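# Remove the curved wooden support from beneath an arch

## Task

Pull the curved timber support free from below the arch so it no longer sits under it, while the arch keeps standing and none of its blocks shift from where they were; use as many or as few of the four arms as you like.

## Robot and tools

ROBOTS. Four identical i2rt Big YAM arms: arm1, arm2, arm3, arm4. Each has six revolute joints, a two-finger gripper and a wrist camera. Feet (base_link, scene frame, metres), each facing along its own +x: arm1 at (0.650, -0.006, 0.794) facing roughly -x of the scene; arm2 at (0.000, 0.656, 0.746) facing about -y; arm3 at (-0.649, 0.006, 0.801) facing +x; arm4 at (-0.003, -0.653, 0.754) facing +y. The tabletop below the arms is at z=0.720. Reach is about 1.0 m from the joint1 axis.

FRAMES. One shared scene frame, origin on the floor, +z up, in metres. Quaternions are written w, x, y, z. The 'hand' point sits between the finger pads, about 1 cm short of the tips; the fingers point along the hand's +z and open along its y. 'hand' in results is the measured hand pose; 'hand_target' is the pose the currently held joint targets would give. Printed hand positions get less accurate at long reach, and a loaded hand may rest short of its target.

JOINTS (absolute, radians; tolerance for 'done' in brackets): joint1_rad -2.879..2.879 (0.045), turns the arm about its foot, positive is counter-clockwise seen from above, 0 points where the foot faces. joint2_rad 0..3.141 (0.14), shoulder, 0 has the upper arm lying back, increasing lifts it up then forward. joint3_rad 0..3.019 (0.09), elbow, 0 is fully folded, increasing opens it. joint4_rad -1.692..1.57 (0.055), hand pitch, positive tilts fingers up. joint5_rad -1.57..1.57 (0.03), sideways hand swing, positive toward the arm's right. joint6_rad -2.094..2.094 (0.035), hand roll, positive clockwise viewed from behind. gripper_m 0..0.093 (0.003), fingertip gap in metres.

TOOL move. Arguments: arm1, arm2, arm3, arm4 (each optional, one object per robot) and cameras. Inside a robot's object: 'joints' is a map from joint name to an absolute target (rad, gripper in m); 'min_time_s' (0.1 to 8 s) sets the shortest duration of that robot's joint motions; 'target' is a list of seven numbers [x, y, z, qw, qx, qy, qz], an absolute hand pose in the scene frame, reached along a straight line starting from the current hand_target; 'speed' (0.002 to 0.5 m/s, default 0.25, only valid with target) caps that line's speed, with rotation capped at twice the number in rad/s. When 'target' is given, 'joints' may contain gripper_m alone. An arm not named keeps its previous command. All motions of a call start together; all hand paths of one call finish together, paced by the slowest. Hand paths take 0.5 to 10 s and stop at 10 s even if unfinished; a whole action lasts at most 15 s. Each control step clips the path point to within 100 mm and 20 degrees of the measured hand, then solves damped IK, favouring position. Expect centimetre errors, overshoot of speed near full stretch, and wide swings for joint-space moves. Paths do not avoid objects or other arms. cameras: list of names (arm1_cam_wrist..arm4_cam_wrist, cam_back, cam_front, cam_top, or 'all'); [] for none. A call with no arm part returns full state, the scene number and all images.

RESULTS. The 'move' line lists each robot sent a motion with 'done' or its worst status. joint_status / hand_status words: done; off_target (stopped short, may keep pushing); time_out (the arm's joints hold targets near where they stopped and keep pushing; on_its_own lists those still moving, 'held at' gives targets); not_followed (a safety check withheld targets, e.g. self or inter-arm clearance, reported as 'joint command not followed' or 'pose unreachable'; the arm may keep trying); limit_stop_at_motor_heat. Robots listed 'as last shown' were not commanded and their omitted lines are unchanged. 'pictures' gives image order; images may lag the state slightly. Joint velocities are in rad/s (gripper m/s); 'within noise' means at rest. Torques are total drive output in N m including gravity, with per-arm offsets; entries 3 and 4 wrap at ±28.

TOOL wait: seconds 0 to 10, optional cameras; commands nothing new. TOOL zoom_image: camera name and region [x0, y0, x1, y1] in pixels of that camera's latest image, origin top-left, at most 504 by 504; only cameras from the newest images. TOOL finished_scene: scene = current scene number; irreversible, the goal must already hold without the robot; make no further calls in that reply.

CAMERAS. Room cameras and wrist fisheyes are 672x504; intrinsics K, distortion and T_world_to_cam are supplied, accurate to a few millimetres near image centres; wrist poses derive from joint readings.

GRIPPER. Gripping a hard part reads up to about 5 mm under its width (some read up to 2 mm over); closed on nothing reads 0 to 0.003. Command about 5 mm below the contact reading for full force (about 50 to 64 N per pad). Release by commanding well above the reading.

CAUTIONS. A refused or interrupted move/wait cancels the remaining calls of that reply; unknown keys make a call invalid. Arms never stop on contact and push hard: avoid pressing into the arch, table or another arm, and never close a gripper on another robot's fingers. Don't drop or release moving parts, slam, or knock anything off the work area. Sustained pushing, loads or stretched poses heat motors: MOTOR HOT appears at 85 °C, and at 100 °C the arm goes limp for 30 to 60 s. To relieve a pushing joint, command its reported position. Loose objects may occasionally be nudged by outside disturbances. Move smoothly and efficiently.

Each tool is called by a JSON object that holds its "fn" and its "kwargs".

## Session

{"fn": "move", "kwargs": {"cameras": ["all"]}}

Scene clock: 0.00 s.
Joint torques (N m): no reading
Motor temperatures (°C): arm1=[38 34 37 30 33 32 34] | arm2=[37 32 31 34 36 30 31] | arm3=[30 39 35 33 32 33 37] | arm4=[33 33 32 36 36 28 38]
Heat: arm1: hottest joint1_rad 38 °C; arm2: hottest joint1_rad 37 °C; arm3: hottest joint2_rad 39 °C; arm4: hottest gripper 38 °C.
Joint velocities: within noise
arm1.joint_positions: joint1_rad=-0.338 joint2_rad=+0.579 joint3_rad=+1.357 joint4_rad=-1.551 joint5_rad=-0.092 joint6_rad=+0.681 gripper_m=+0.09396
arm1.joint_status: not commanded
arm1.hand: x=+0.4682 y=+0.0429 z=+1.2854 quat_wxyz=(+0.101, +0.807, -0.442, -0.380) (m; scene frame)
arm1.hand_target: x=+0.4697 y=+0.0423 z=+1.2939 quat_wxyz=(+0.102, +0.803, -0.439, -0.390) (m; scene frame)
arm1.hand_status: not commanded
arm2.joint_positions: joint1_rad=-0.491 joint2_rad=+0.571 joint3_rad=+1.396 joint4_rad=-1.145 joint5_rad=+0.158 joint6_rad=+0.378 gripper_m=+0.09396
arm2.joint_status: not commanded
arm2.hand: x=-0.1424 y=+0.4717 z=+1.3418 quat_wxyz=(-0.330, -0.780, -0.216, +0.486) (m; scene frame)
arm2.hand_target: x=-0.1404 y=+0.4751 z=+1.3501 quat_wxyz=(-0.336, -0.774, -0.213, +0.492) (m; scene frame)
arm2.hand_status: not commanded
arm3.joint_positions: joint1_rad=-0.617 joint2_rad=+0.648 joint3_rad=+1.424 joint4_rad=-1.441 joint5_rad=-0.053 joint6_rad=+0.679 gripper_m=+0.09396
arm3.joint_status: not commanded
arm3.hand: x=-0.4492 y=-0.1083 z=+1.3285 quat_wxyz=(-0.435, -0.518, -0.735, -0.041) (m; scene frame)
arm3.hand_target: x=-0.4509 y=-0.1071 z=+1.3401 quat_wxyz=(-0.447, -0.514, -0.731, -0.042) (m; scene frame)
arm3.hand_status: not commanded
arm4.joint_positions: joint1_rad=-0.377 joint2_rad=+0.615 joint3_rad=+1.493 joint4_rad=-1.274 joint5_rad=+0.157 joint6_rad=-0.616 gripper_m=+0.09396
arm4.joint_status: not commanded
arm4.hand: x=+0.0978 y=-0.4603 z=+1.3602 quat_wxyz=(-0.554, +0.623, -0.545, -0.090) (m; scene frame)
arm4.hand_target: x=+0.0963 y=-0.4637 z=+1.3683 quat_wxyz=(-0.562, +0.618, -0.542, -0.093) (m; scene frame)
arm4.hand_status: not commanded
pictures: arm1_cam_wrist, arm2_cam_wrist, arm3_cam_wrist, arm4_cam_wrist, cam_back, cam_front, cam_top

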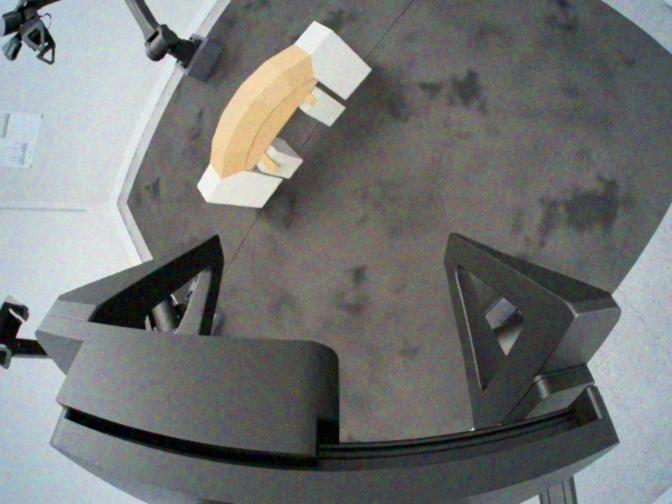

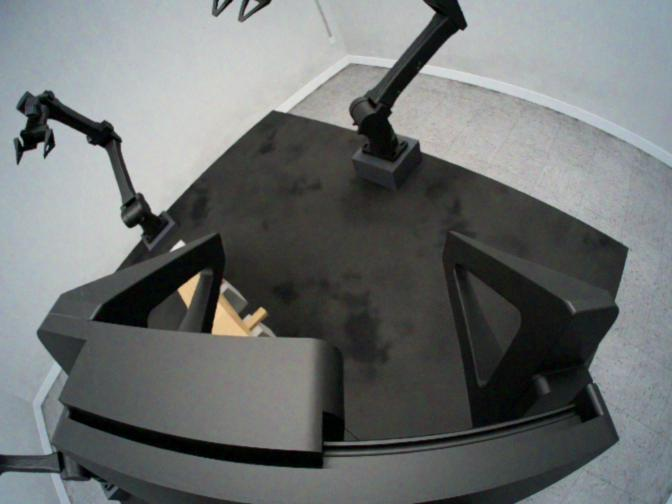

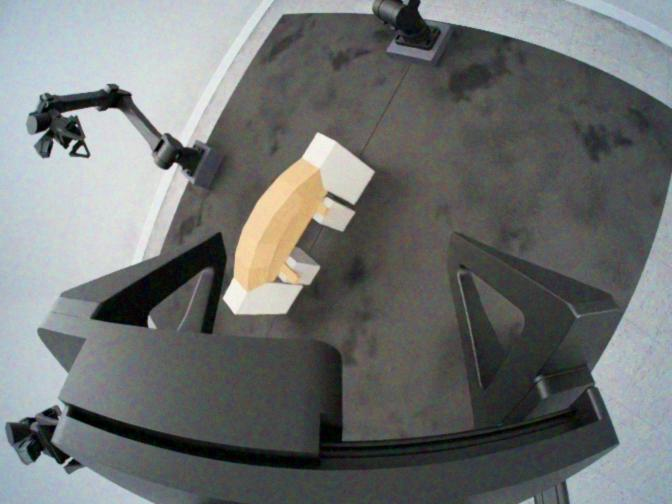

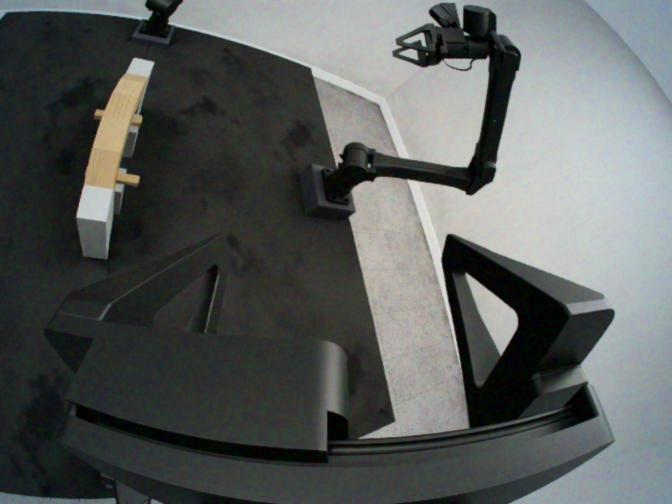

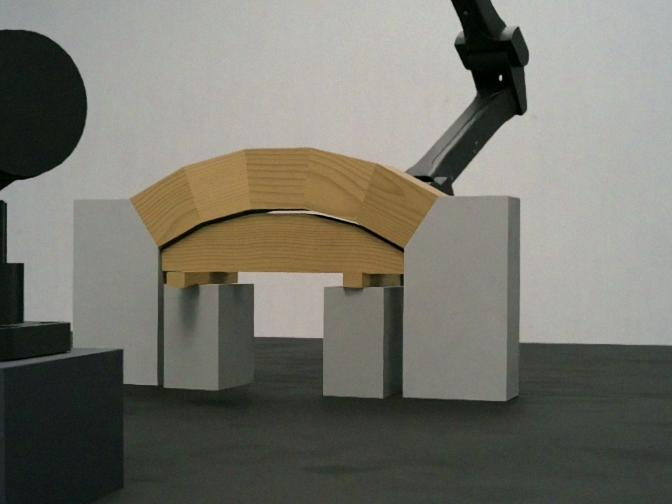

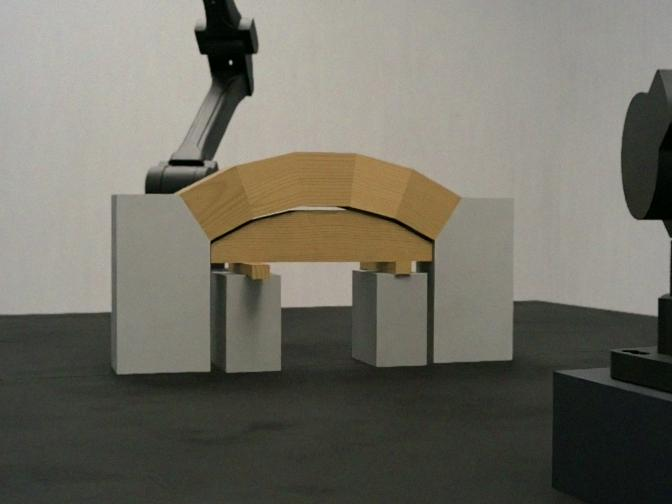

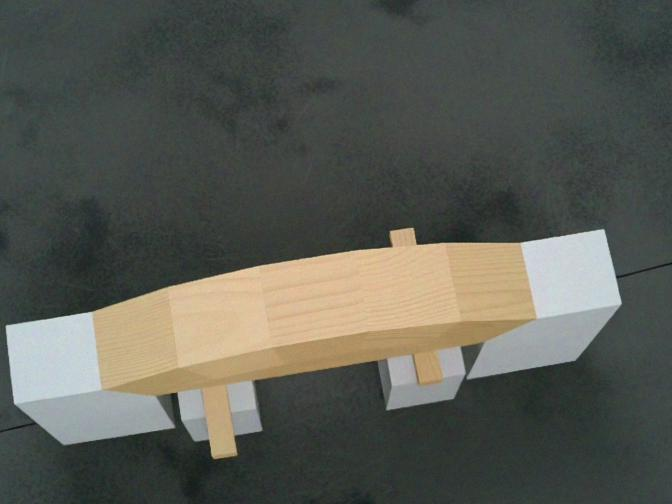

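{"fn": "zoom_image", "kwargs": {"camera": "cam_back", "region": [120, 130, 460, 400]}}

{"fn": "zoom_image", "kwargs": {"camera": "cam_front", "region": [190, 140, 480, 380]}}

{"fn": "zoom_image", "kwargs": {"camera": "cam_top", "region": [150, 210, 500, 470]}}

{"fn": "zoom_image", "kwargs": {"camera": "arm4_cam_wrist", "region": [60, 40, 200, 270]}}

{"fn": "zoom_image", "kwargs": {"camera": "arm1_cam_wrist", "region": [180, 10, 390, 220]}}

Scaled by 1.482 from the camera's 672x504 image, which has a finer 960x720 frame.

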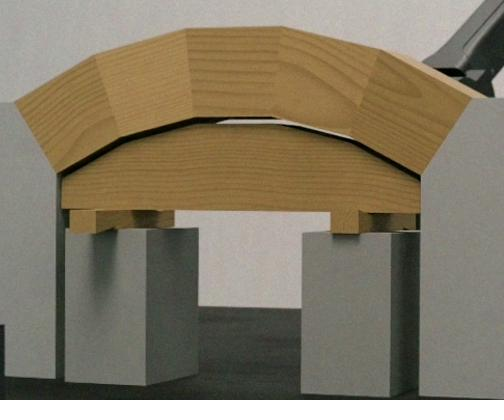

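Scaled by 1.738 from the camera's 672x504 image, which has a finer 960x720 frame.

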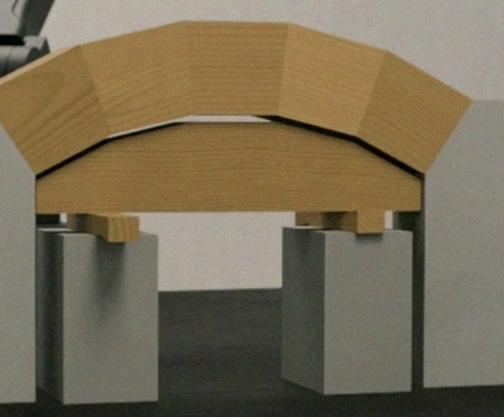

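Scaled by 1.440 from the camera's 672x504 image, which has a finer 960x720 frame.

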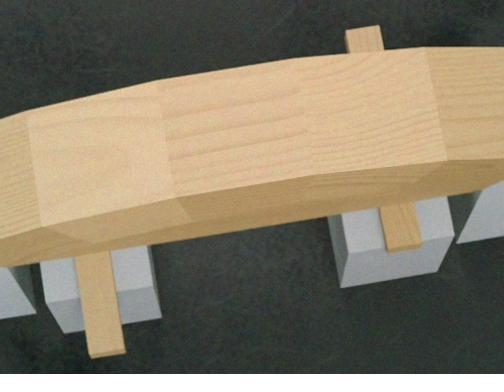

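Scaled by 2.191 from the camera's 672x504 image, which has a finer 960x720 frame.

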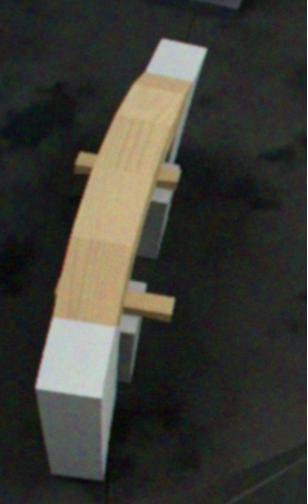

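Scaled by 2.400 from the camera's 672x504 image, which has a finer 960x720 frame.

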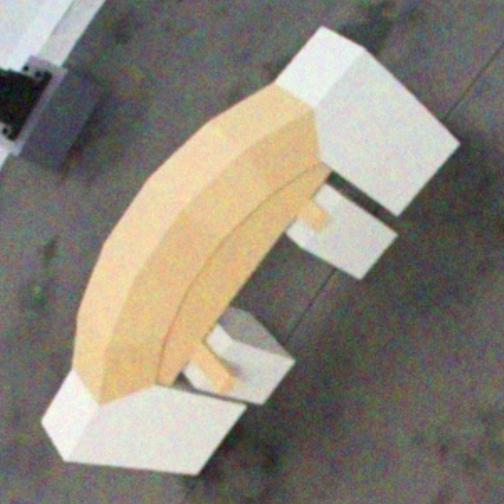

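{"fn": "move", "kwargs": {"arm3": {"target": [-0.26, 0.05, 0.87, 0.7064, 0.0301, 0.7064, -0.0301], "speed": 0.2, "joints": {"gripper_m": 0.06}}, "arm1": {"target": [0.28, -0.05, 0.87, 0.03, -0.7064, 0.03, 0.7064], "speed": 0.2, "joints": {"gripper_m": 0.06}}, "cameras": ["all"]}}

Scene clock: 10.40 s.
Joint torques (N m): arm1=[-1.49 -4.78 0.83 3.55 -0.04 -0.2] | arm2=[1.03 3.66 9.51 2.4 0.11 0] | arm3=[0.03 -6.59 1.69 2.25 -0.01 -0.02] | arm4=[-0.62 4.48 8.32 2.3 0.03 0.05]
Motor temperatures (°C): arm1=[38 34 38 30 33 32 34] | arm2=[36 32 32 34 36 29 31] | arm3=[30 39 38 33 32 33 37] | arm4=[33 33 33 36 36 28 38]
Heat: arm1: hottest joint1_rad 38 °C; arm2: hottest joint1_rad 36 °C; arm3: hottest joint2_rad 39 °C; arm4: hottest gripper 38 °C.
move: arm1 off_target; arm3 off_target
Joint velocities: within noise
arm1.joint_positions: joint1_rad=+0.336 joint2_rad=+1.805 joint3_rad=+0.116 joint4_rad=+1.561 joint5_rad=+0.395 joint6_rad=+0.061 gripper_m=+0.06011
arm1.joint_status: all done
arm1.hand: x=+0.2840 y=-0.0539 z=+0.8691 quat_wxyz=(-0.028, +0.745, -0.034, -0.665) (m; scene frame)
arm1.hand_target: x=+0.2799 y=-0.0502 z=+0.8706 quat_wxyz=(-0.033, +0.740, -0.036, -0.671) (m; scene frame)
arm1.hand_status: off_target (0.006 m and 6.5 deg from the pose sent, 0.466 m and 63.9 deg at the start; a joint's target at an end of its range on 25 of 123 steps)
arm2, arm4: as last shown
arm3.joint_positions: joint1_rad=+0.233 joint2_rad=+1.820 joint3_rad=+0.161 joint4_rad=+1.536 joint5_rad=+0.374 joint6_rad=+0.057 gripper_m=+0.06009
arm3.joint_status: all done
arm3.hand: x=-0.2638 y=+0.0467 z=+0.8690 quat_wxyz=(-0.662, -0.042, -0.748, +0.034) (m; scene frame)
arm3.hand_target: x=-0.2598 y=+0.0500 z=+0.8707 quat_wxyz=(-0.668, -0.037, -0.743, +0.033) (m; scene frame)
arm3.hand_status: off_target (0.005 m and 7.1 deg from the pose sent, 0.521 m and 65.5 deg at the start; a joint's target at an end of its range on 29 of 123 steps)
pictures: arm1_cam_wrist, arm2_cam_wrist, arm3_cam_wrist, arm4_cam_wrist, cam_back, cam_front, cam_top
camera_calibration:
arm1_cam_wrist: T_world_to_cam=[[0.101871, 0.994796, -0.00160784, 0.0249272], [0.665447, -0.0693455, -0.743217, 0.456374], [-0.739461, 0.0746423, -0.669048, 0.923296], [0, 0, 0, 1]] pos_world=[0.37651, -0.0620669, 0.956954]
arm3_cam_wrist: T_world_to_cam=[[-0.0937129, -0.995541, -0.0107508, 0.0320157], [-0.6971, 0.0733218, -0.713215, 0.434416], [0.710823, -0.059343, -0.700863, 0.92722], [0, 0, 0, 1]] pos_world=[-0.353258, 0.0550448, 0.96003]

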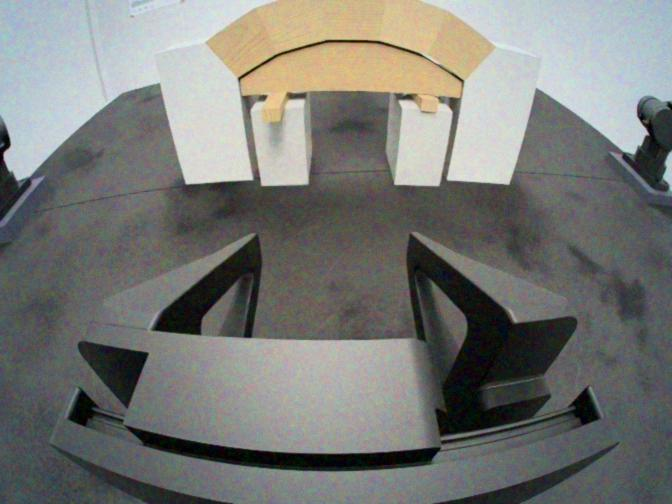

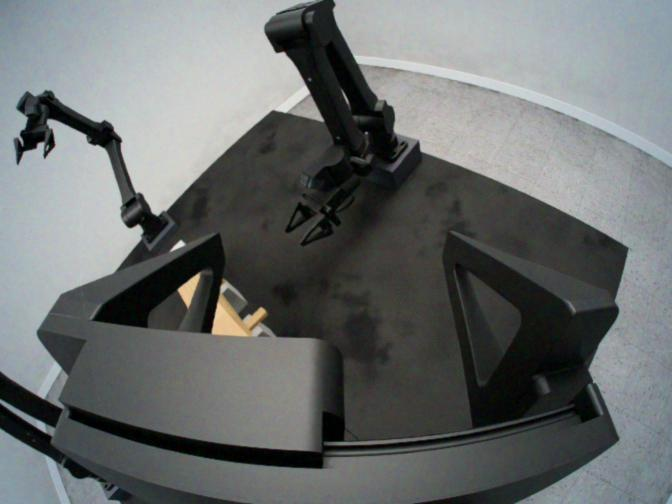

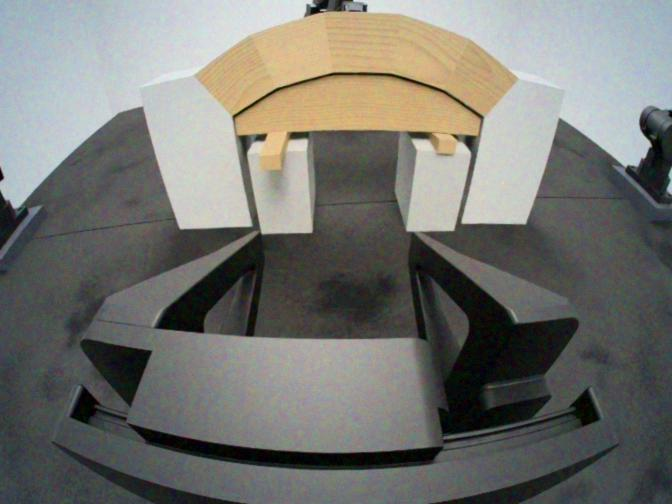

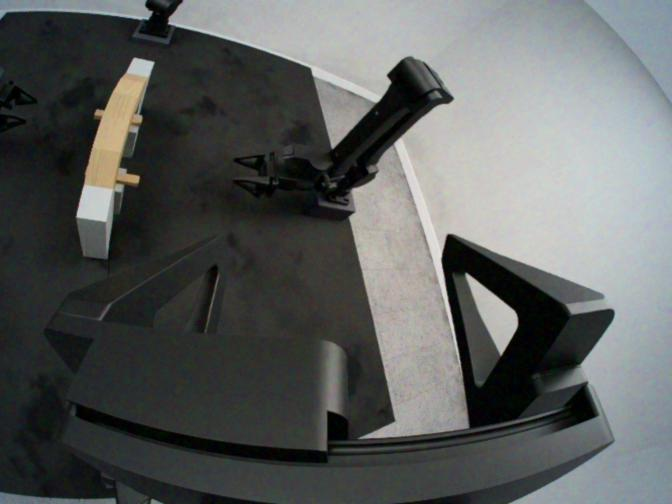

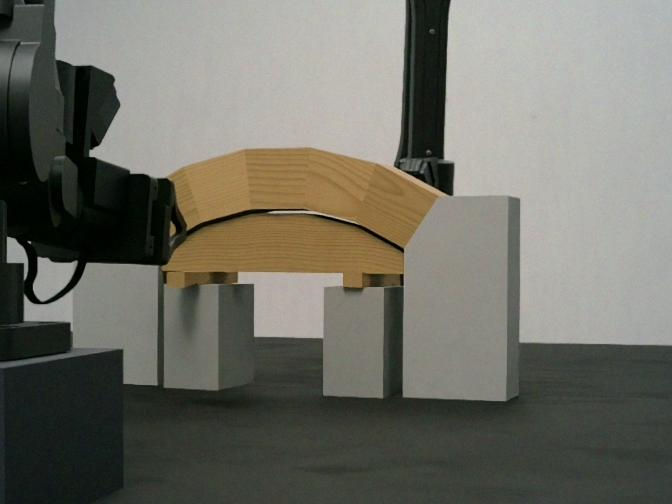

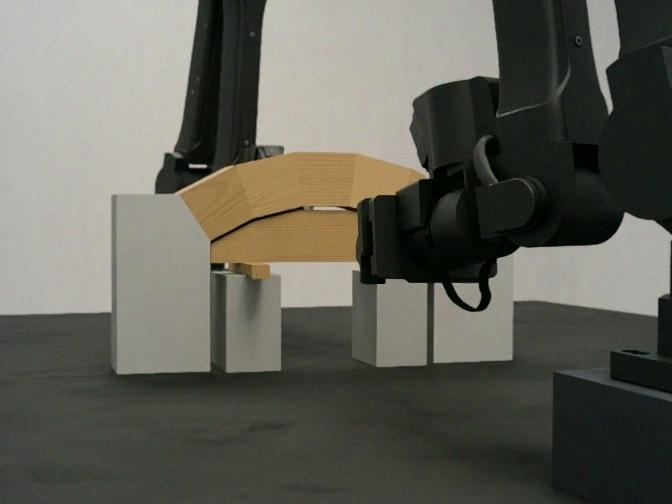

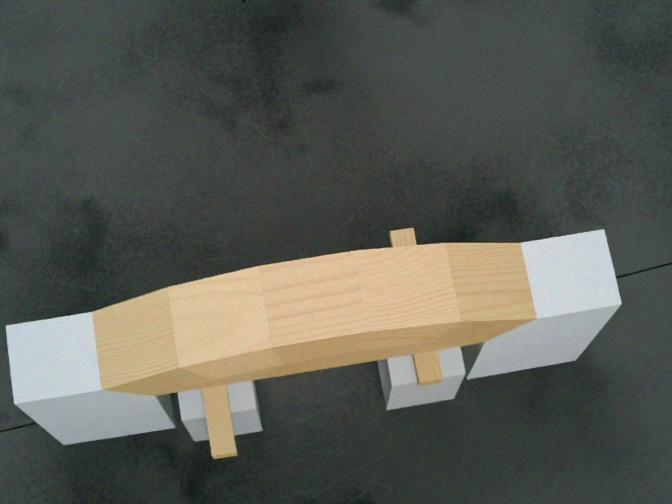

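{"fn": "zoom_image", "kwargs": {"camera": "arm3_cam_wrist", "region": [130, 0, 570, 240]}}

{"fn": "zoom_image", "kwargs": {"camera": "arm3_cam_wrist", "region": [230, 60, 360, 180]}}

{"fn": "zoom_image", "kwargs": {"camera": "arm3_cam_wrist", "region": [360, 60, 490, 180]}}

{"fn": "zoom_image", "kwargs": {"camera": "arm1_cam_wrist", "region": [230, 20, 350, 130]}}

{"fn": "zoom_image", "kwargs": {"camera": "arm1_cam_wrist", "region": [350, 20, 470, 130]}}

Scaled by 1.145 from the camera's 672x504 image, which has a finer 960x720 frame.

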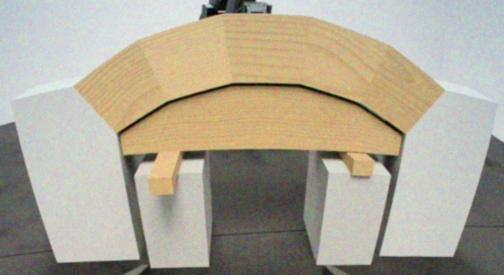

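Scaled by 3.877 from the camera's 672x504 image, which has a finer 960x720 frame.

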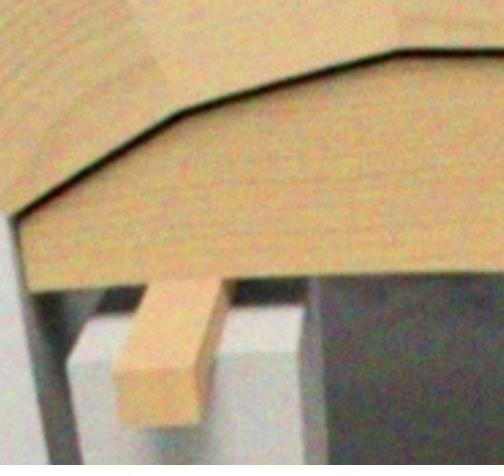

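Scaled by 3.877 from the camera's 672x504 image, which has a finer 960x720 frame.

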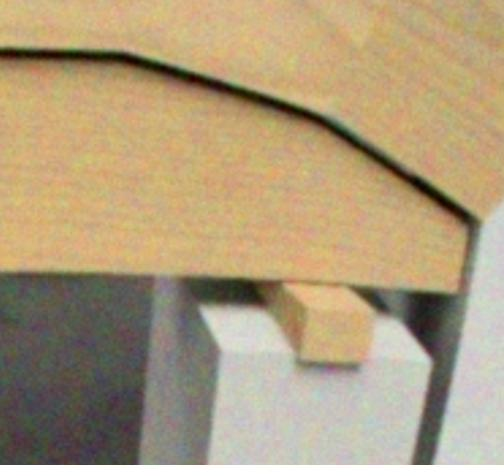

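Scaled by 4.200 from the camera's 672x504 image, which has a finer 960x720 frame.

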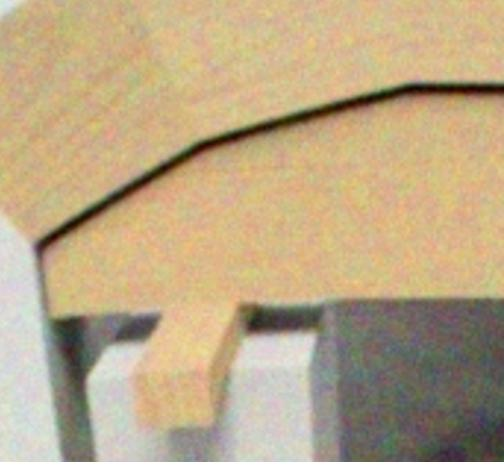

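Scaled by 4.200 from the camera's 672x504 image, which has a finer 960x720 frame.

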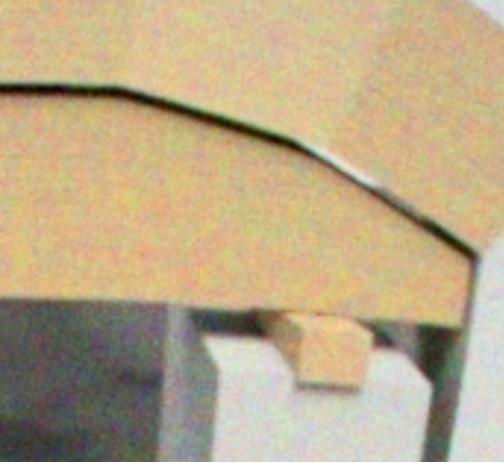

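{"fn": "move", "kwargs": {"arm3": {"target": [-0.20, 0.022, 0.856, 0.5208, 0.5208, 0.4782, 0.4782], "speed": 0.2, "joints": {"gripper_m": 0.093}}, "arm1": {"target": [0.09, -0.003, 0.852, 0.03, -0.7064, 0.03, 0.7064], "speed": 0.15, "joints": {"gripper_m": 0.093}}, "cameras": ["arm1_cam_wrist", "arm3_cam_wrist", "cam_front", "cam_back", "cam_top"]}}

Scene clock: 17.77 s.
Joint torques (N m): arm1=[-1.61 -10.4 3.81 1.69 -0.12 -0.22] | arm2=[1.14 3.78 9.46 2.55 0.09 -0.01] | arm3=[-0.97 -8.29 2.32 2.22 0.29 0.14] | arm4=[-1.03 4.6 8.27 2.17 0.03 0.1]
Motor temperatures (°C): arm1=[38 34 38 30 32 32 34] | arm2=[36 32 33 34 35 29 30] | arm3=[30 39 37 33 32 33 37] | arm4=[33 33 33 36 36 28 38]
Heat: arm1: hottest joint1_rad 38 °C; arm2: hottest joint1_rad 36 °C; arm3: hottest joint2_rad 39 °C; arm4: hottest gripper 38 °C.
move: arm1 off_target; arm3 off_target
Joint velocities: within noise
arm1.joint_positions: joint1_rad=+0.070 joint2_rad=+2.022 joint3_rad=+0.603 joint4_rad=+1.436 joint5_rad=+0.118 joint6_rad=+0.020 gripper_m=+0.09289
arm1.joint_status: all done
arm1.hand: x=+0.0975 y=-0.0106 z=+0.8646 quat_wxyz=(-0.021, +0.699, -0.030, -0.714) (m; scene frame)
arm1.hand_target: x=+0.0908 y=-0.0031 z=+0.8521 quat_wxyz=(-0.030, +0.707, -0.030, -0.706) (m; scene frame)
arm1.hand_status: off_target (0.017 m and 1.6 deg from the pose sent, 0.201 m and 6.5 deg at the start)
arm2, arm4: as last shown
arm3.joint_positions: joint1_rad=+0.085 joint2_rad=+1.930 joint3_rad=+0.310 joint4_rad=+1.536 joint5_rad=+0.200 joint6_rad=+1.580 gripper_m=+0.09291
arm3.joint_status: all done
arm3.hand: x=-0.2043 y=+0.0259 z=+0.8565 quat_wxyz=(-0.499, -0.538, -0.505, -0.454) (m; scene frame)
arm3.hand_target: x=-0.1998 y=+0.0220 z=+0.8566 quat_wxyz=(-0.502, -0.541, -0.495, -0.459) (m; scene frame)
arm3.hand_status: off_target (0.006 m and 5.2 deg from the pose sent, 0.070 m and 89.9 deg at the start; a joint's target at an end of its range on 145 of 147 steps)
pictures: arm1_cam_wrist, arm3_cam_wrist, cam_back, cam_front, cam_top
camera_calibration:
arm1_cam_wrist: T_world_to_cam=[[0.0862369, 0.996182, -0.0136153, 0.0128062], [0.560108, -0.05978, -0.82626, 0.662259], [-0.823919, 0.0636281, -0.563124, 0.695644], [0, 0, 0, 1]] pos_world=[0.201113, -0.0174298, 0.939107]
arm3_cam_wrist: T_world_to_cam=[[-0.0760793, -0.00426433, -0.997093, 0.839437], [-0.544832, 0.837684, 0.0379888, -0.163619], [0.835087, 0.546138, -0.0660538, 0.340859], [0, 0, 0, 1]] pos_world=[-0.309928, -0.0455157, 0.865727]

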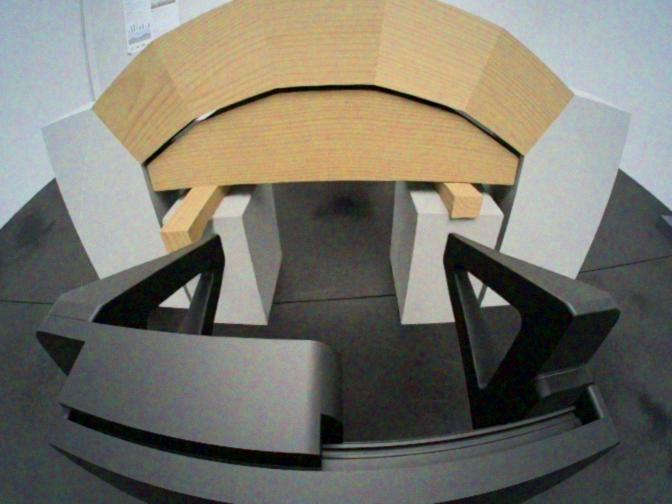

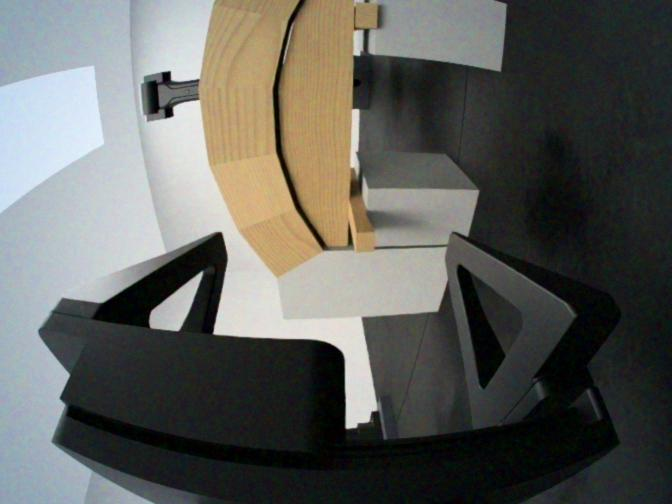

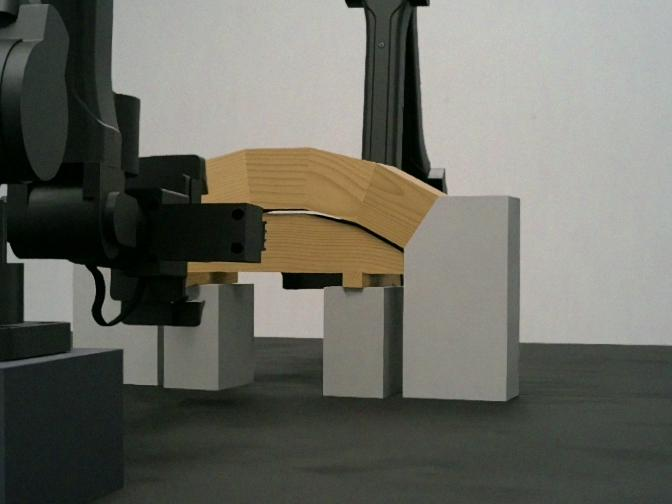

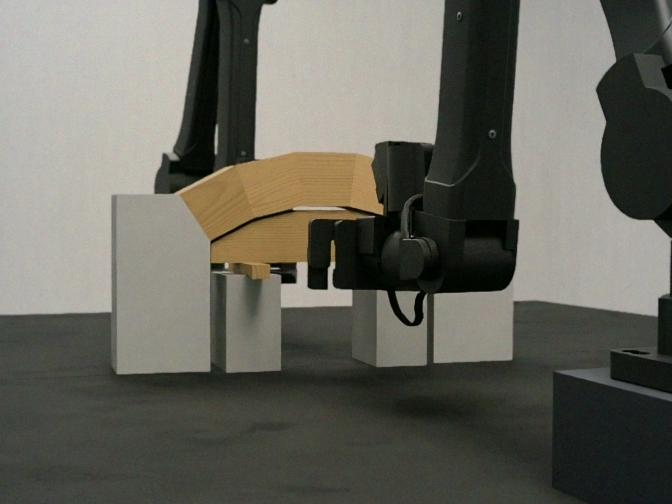

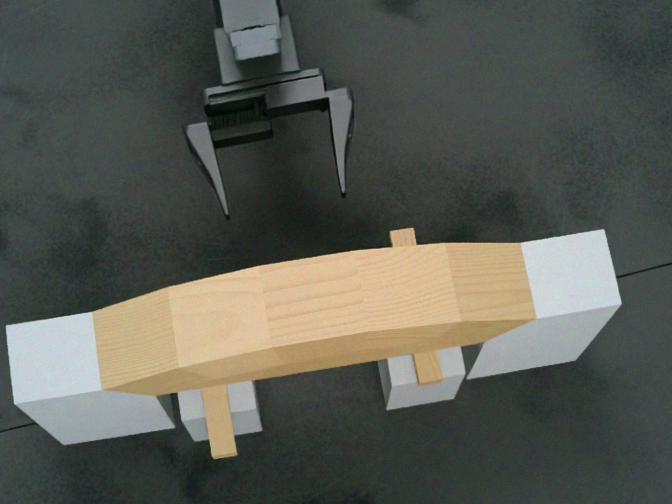

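{"fn": "zoom_image", "kwargs": {"camera": "cam_front", "region": [190, 130, 530, 390]}}

{"fn": "zoom_image", "kwargs": {"camera": "cam_back", "region": [80, 130, 420, 400]}}

Scaled by 1.482 from the camera's 672x504 image, which has a finer 960x720 frame.

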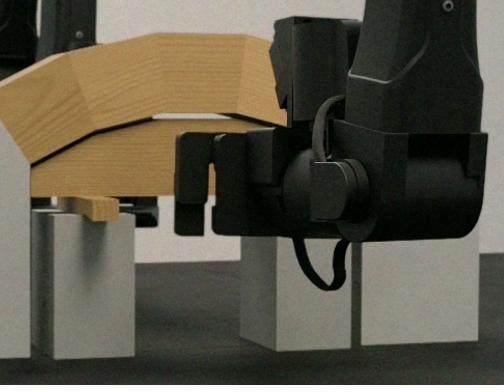

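Scaled by 1.482 from the camera's 672x504 image, which has a finer 960x720 frame.

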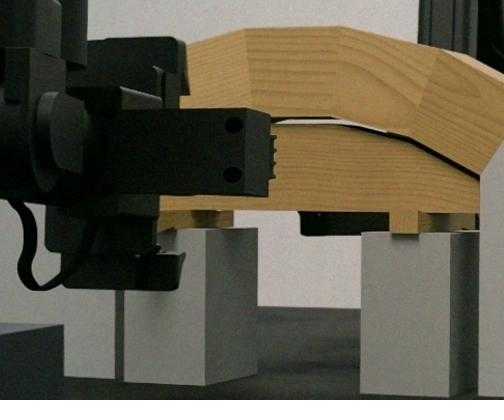

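{"fn": "move", "kwargs": {"arm1": {"target": [0.03, -0.005, 0.85, 0.03, -0.7064, 0.03, 0.7064], "speed": 0.06}, "cameras": ["arm1_cam_wrist", "cam_top", "cam_front"]}}

Scene clock: 22.47 s.
Joint torques (N m): arm1=[-1.61 -11.81 5.01 1.63 -0.11 -0.22] | arm2=[1.14 3.72 9.54 2.45 0.1 0] | arm3=[-0.85 -8.29 2.3 2.22 0.29 0.1] | arm4=[-1.38 4.37 8.2 2.25 0.04 0.07]
Motor temperatures (°C): arm1=[38 34 38 30 32 31 33] | arm2=[36 32 33 34 35 29 30] | arm3=[30 39 37 33 32 32 37] | arm4=[33 33 33 36 35 28 38]
Heat: arm1: hottest joint1_rad 38 °C; arm2: hottest joint1_rad 36 °C; arm3: hottest joint2_rad 39 °C; arm4: hottest gripper 38 °C.
move: arm1 off_target
Joint velocities: within noise
arm1.joint_positions: joint1_rad=+0.070 joint2_rad=+2.068 joint3_rad=+0.768 joint4_rad=+1.315 joint5_rad=+0.118 joint6_rad=+0.020 gripper_m=+0.09289
arm1.joint_status: not commanded
arm1.hand: x=+0.0393 y=-0.0132 z=+0.8628 quat_wxyz=(-0.021, +0.700, -0.030, -0.713) (m; scene frame)
arm1.hand_target: x=+0.0310 y=-0.0050 z=+0.8502 quat_wxyz=(-0.030, +0.707, -0.030, -0.706) (m; scene frame)
arm1.hand_status: off_target (0.018 m and 1.5 deg from the pose sent, 0.069 m and 1.6 deg at the start)
arm2, arm4: as last shown
arm3.joint_positions: joint1_rad=+0.085 joint2_rad=+1.930 joint3_rad=+0.310 joint4_rad=+1.536 joint5_rad=+0.200 joint6_rad=+1.581 gripper_m=+0.09291
arm3.joint_status: not commanded
arm3.hand: x=-0.2043 y=+0.0259 z=+0.8565 quat_wxyz=(-0.499, -0.538, -0.505, -0.455) (m; scene frame)
arm3.hand_target: x=-0.1998 y=+0.0221 z=+0.8566 quat_wxyz=(-0.502, -0.541, -0.495, -0.459) (m; scene frame)
arm3.hand_status: not commanded
pictures: arm1_cam_wrist, cam_front, cam_top
camera_calibration:
arm1_cam_wrist: T_world_to_cam=[[0.0863082, 0.996181, -0.0132107, 0.0200242], [0.562656, -0.0596825, -0.824534, 0.691685], [-0.822173, 0.0637309, -0.565659, 0.649036], [0, 0, 0, 1]] pos_world=[0.142711, -0.02003, 0.937715]

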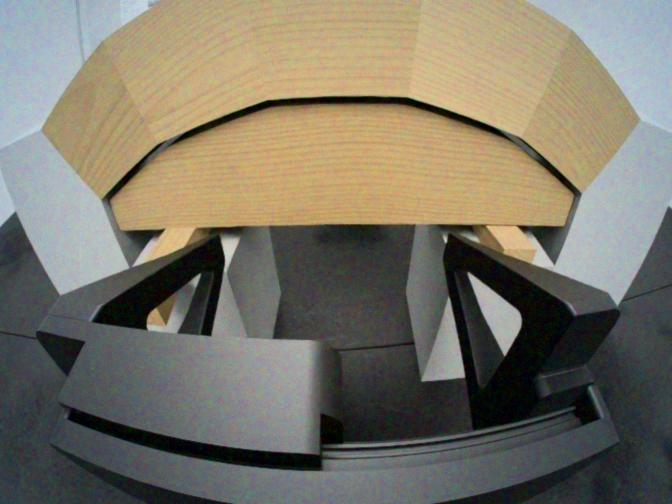

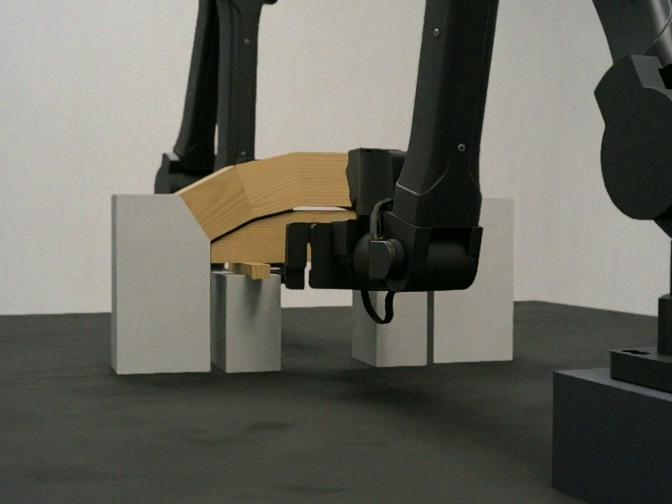

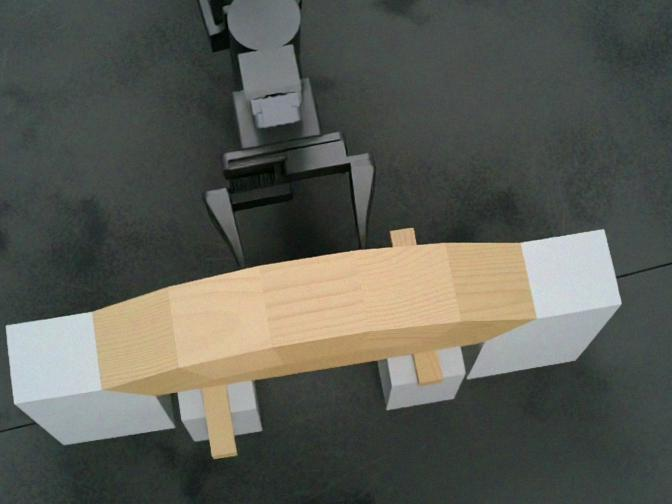

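{"fn": "move", "kwargs": {"arm1": {"target": [0.022, 0.004, 0.866, 0.03, -0.7064, 0.03, 0.7064], "speed": 0.04}}}

{"fn": "move", "kwargs": {"arm1": {"target": [-0.005, 0.006, 0.866, 0.03, -0.7064, 0.03, 0.7064], "speed": 0.03}, "cameras": ["arm1_cam_wrist", "cam_top", "cam_front", "cam_back"]}}

Scene clock: 24.50 s.
Joint torques (N m): arm1=[-1.55 -15.68 5.16 1.66 -0.12 -0.22] | arm2=[1.14 3.84 9.51 2.47 0.11 -0.01] | arm3=[-0.79 -8.35 2.32 2.28 0.28 0.1] | arm4=[-0.79 5.25 8.31 2.41 0.07 0.08]
Motor temperatures (°C): arm1=[37 34 38 30 32 31 33] | arm2=[36 32 33 34 35 29 30] | arm3=[30 39 37 33 32 32 37] | arm4=[33 33 34 36 35 28 38]
Heat: arm1: hottest joint3_rad 38 °C; arm2: hottest joint1_rad 36 °C; arm3: hottest joint2_rad 39 °C; arm4: hottest gripper 38 °C.
move: arm1 off_target
Joint velocities: within noise
arm1.joint_positions: joint1_rad=+0.049 joint2_rad=+2.068 joint3_rad=+0.782 joint4_rad=+1.260 joint5_rad=+0.098 joint6_rad=+0.020 gripper_m=+0.09289
arm1.joint_status: not commanded
arm1.hand: x=+0.0337 y=-0.0039 z=+0.8545 quat_wxyz=(-0.023, +0.714, -0.030, -0.699) (m; scene frame)
arm1.hand_target: x=+0.0226 y=+0.0041 z=+0.8664 quat_wxyz=(-0.030, +0.706, -0.030, -0.707) (m; scene frame)
arm1.hand_status: off_target (0.018 m and 1.4 deg from the pose sent, 0.025 m and 1.5 deg at the start)
arm2, arm3, arm4: as last shown
pictures: none

Scene clock: 25.93 s.
Joint torques (N m): arm1=[-1.55 -14.15 6.27 1.74 -0.11 -0.21] | arm2=[1.03 3.9 9.51 2.44 0.09 -0.01] | arm3=[-0.97 -8.35 2.3 2.26 0.3 0.1] | arm4=[-1.2 4.54 8.29 2.25 0.06 0.07]
Motor temperatures (°C): arm1=[37 34 38 30 32 31 33] | arm2=[36 32 33 34 35 29 30] | arm3=[30 39 37 33 32 32 37] | arm4=[33 33 34 36 35 28 38]
Heat: arm1: hottest joint3_rad 38 °C; arm2: hottest joint1_rad 36 °C; arm3: hottest joint2_rad 39 °C; arm4: hottest gripper 38 °C.
move: arm1 off_target
Joint velocities: within noise
arm1.joint_positions: joint1_rad=+0.046 joint2_rad=+2.068 joint3_rad=+0.853 joint4_rad=+1.208 joint5_rad=+0.093 joint6_rad=+0.019 gripper_m=+0.09289
arm1.joint_status: not commanded
arm1.hand: x=+0.0079 y=-0.0034 z=+0.8678 quat_wxyz=(-0.022, +0.707, -0.029, -0.706) (m; scene frame)
arm1.hand_target: x=-0.0042 y=+0.0062 z=+0.8664 quat_wxyz=(-0.030, +0.706, -0.030, -0.707) (m; scene frame)
arm1.hand_status: off_target (0.016 m and 0.9 deg from the pose sent, 0.042 m and 1.5 deg at the start)
arm2, arm3, arm4: as last shown
pictures: arm1_cam_wrist, cam_back, cam_front, cam_top
camera_calibration:
arm1_cam_wrist: T_world_to_cam=[[0.0860273, 0.996248, -0.00941762, 0.00975214], [0.580238, -0.0577839, -0.812395, 0.703358], [-0.809891, 0.0644236, -0.583032, 0.640399], [0, 0, 0, 1]] pos_world=[0.1097, -0.0103297, 0.944869]

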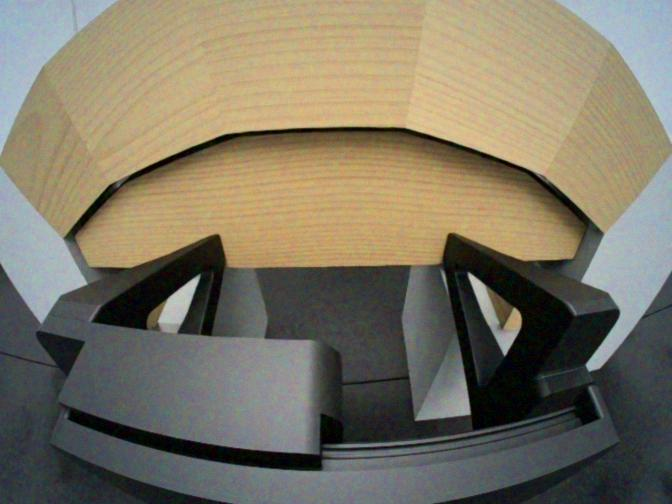

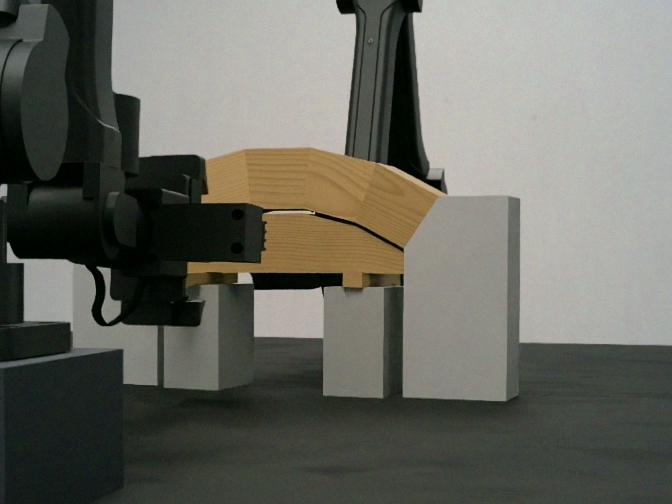

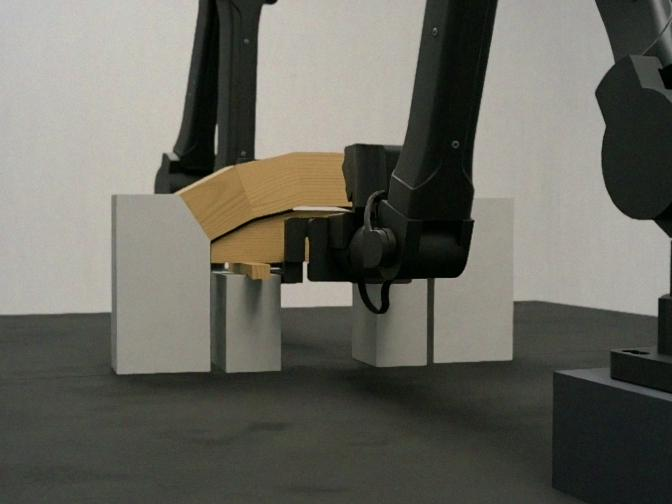

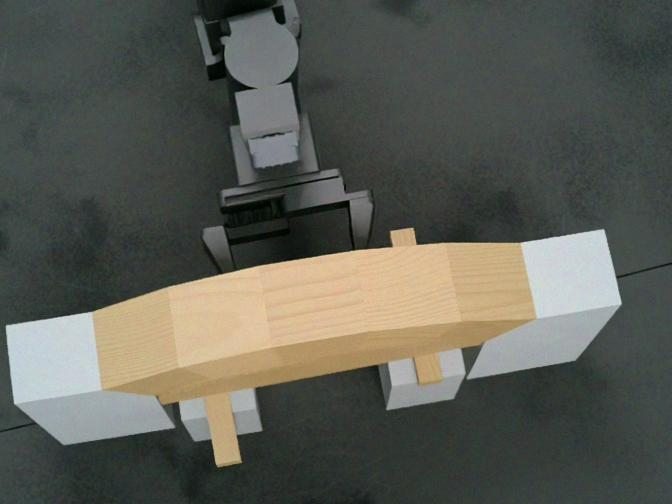

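{"fn": "move", "kwargs": {"arm1": {"target": [-0.02, 0.009, 0.862, 0.053, -0.7051, 0.053, 0.7051], "speed": 0.03}, "cameras": ["arm1_cam_wrist", "arm3_cam_wrist", "cam_top", "cam_back"]}}

Scene clock: 27.97 s.
Joint torques (N m): arm1=[-0.44 -13.68 6.58 1.65 0.19 -0.2] | arm2=[1.14 3.9 9.47 2.44 0.11 -0.02] | arm3=[-0.85 -8.29 2.28 2.28 0.29 0.1] | arm4=[-0.97 4.6 8.34 2.33 0.08 0.07]
Motor temperatures (°C): arm1=[37 34 38 30 32 31 33] | arm2=[36 32 34 34 35 29 30] | arm3=[30 39 37 33 32 32 37] | arm4=[33 33 34 36 35 28 37]
Heat: arm1: hottest joint3_rad 38 °C; arm2: hottest joint1_rad 36 °C; arm3: hottest joint2_rad 39 °C; arm4: hottest gripper 37 °C.
move: arm1 off_target
Joint velocities: within noise
arm1.joint_positions: joint1_rad=+0.046 joint2_rad=+2.083 joint3_rad=+0.903 joint4_rad=+1.186 joint5_rad=+0.166 joint6_rad=+0.019 gripper_m=+0.09289
arm1.joint_status: not commanded
arm1.hand: x=-0.0077 y=+0.0090 z=+0.8725 quat_wxyz=(-0.048, +0.701, -0.055, -0.710) (m; scene frame)
arm1.hand_target: x=-0.0191 y=+0.0090 z=+0.8623 quat_wxyz=(-0.053, +0.705, -0.053, -0.705) (m; scene frame)
arm1.hand_status: off_target (0.016 m and 1.0 deg from the pose sent, 0.031 m and 4.5 deg at the start)
arm2, arm3, arm4: as last shown
pictures: arm1_cam_wrist, arm3_cam_wrist, cam_back, cam_top
camera_calibration:
arm1_cam_wrist: T_world_to_cam=[[0.158771, 0.987246, -0.0117095, 0.00147079], [0.562977, -0.100269, -0.820368, 0.724077], [-0.811079, 0.123659, -0.571717, 0.619199], [0, 0, 0, 1]] pos_world=[0.0943471, -0.0054185, 0.948034]
arm3_cam_wrist: T_world_to_cam=[[-0.0759614, -0.00349005, -0.997105, 0.839417], [-0.544754, 0.837709, 0.0385683, -0.164092], [0.835149, 0.546106, -0.0655348, 0.34042], [0, 0, 0, 1]] pos_world=[-0.309928, -0.0455149, 0.865625]

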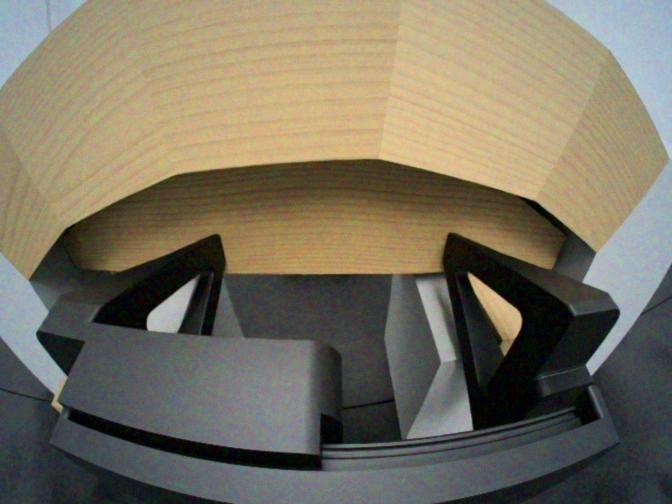

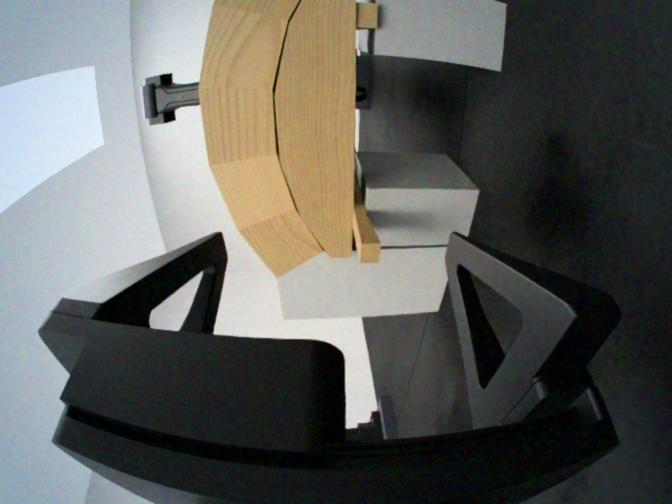

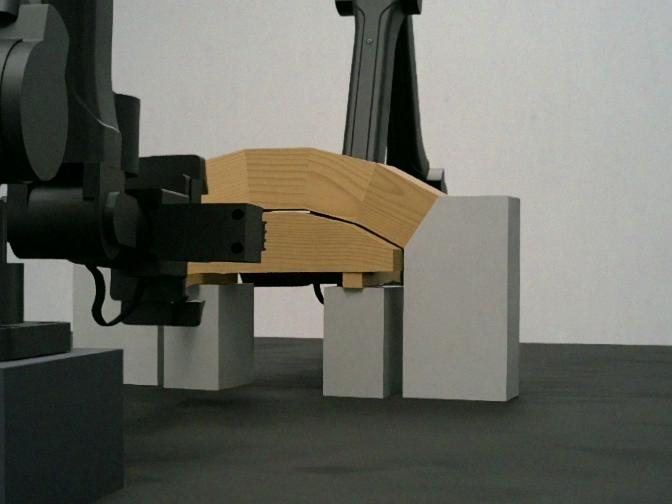

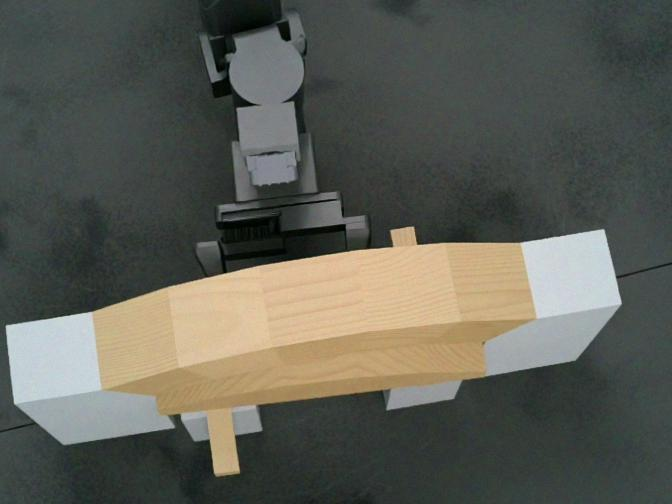

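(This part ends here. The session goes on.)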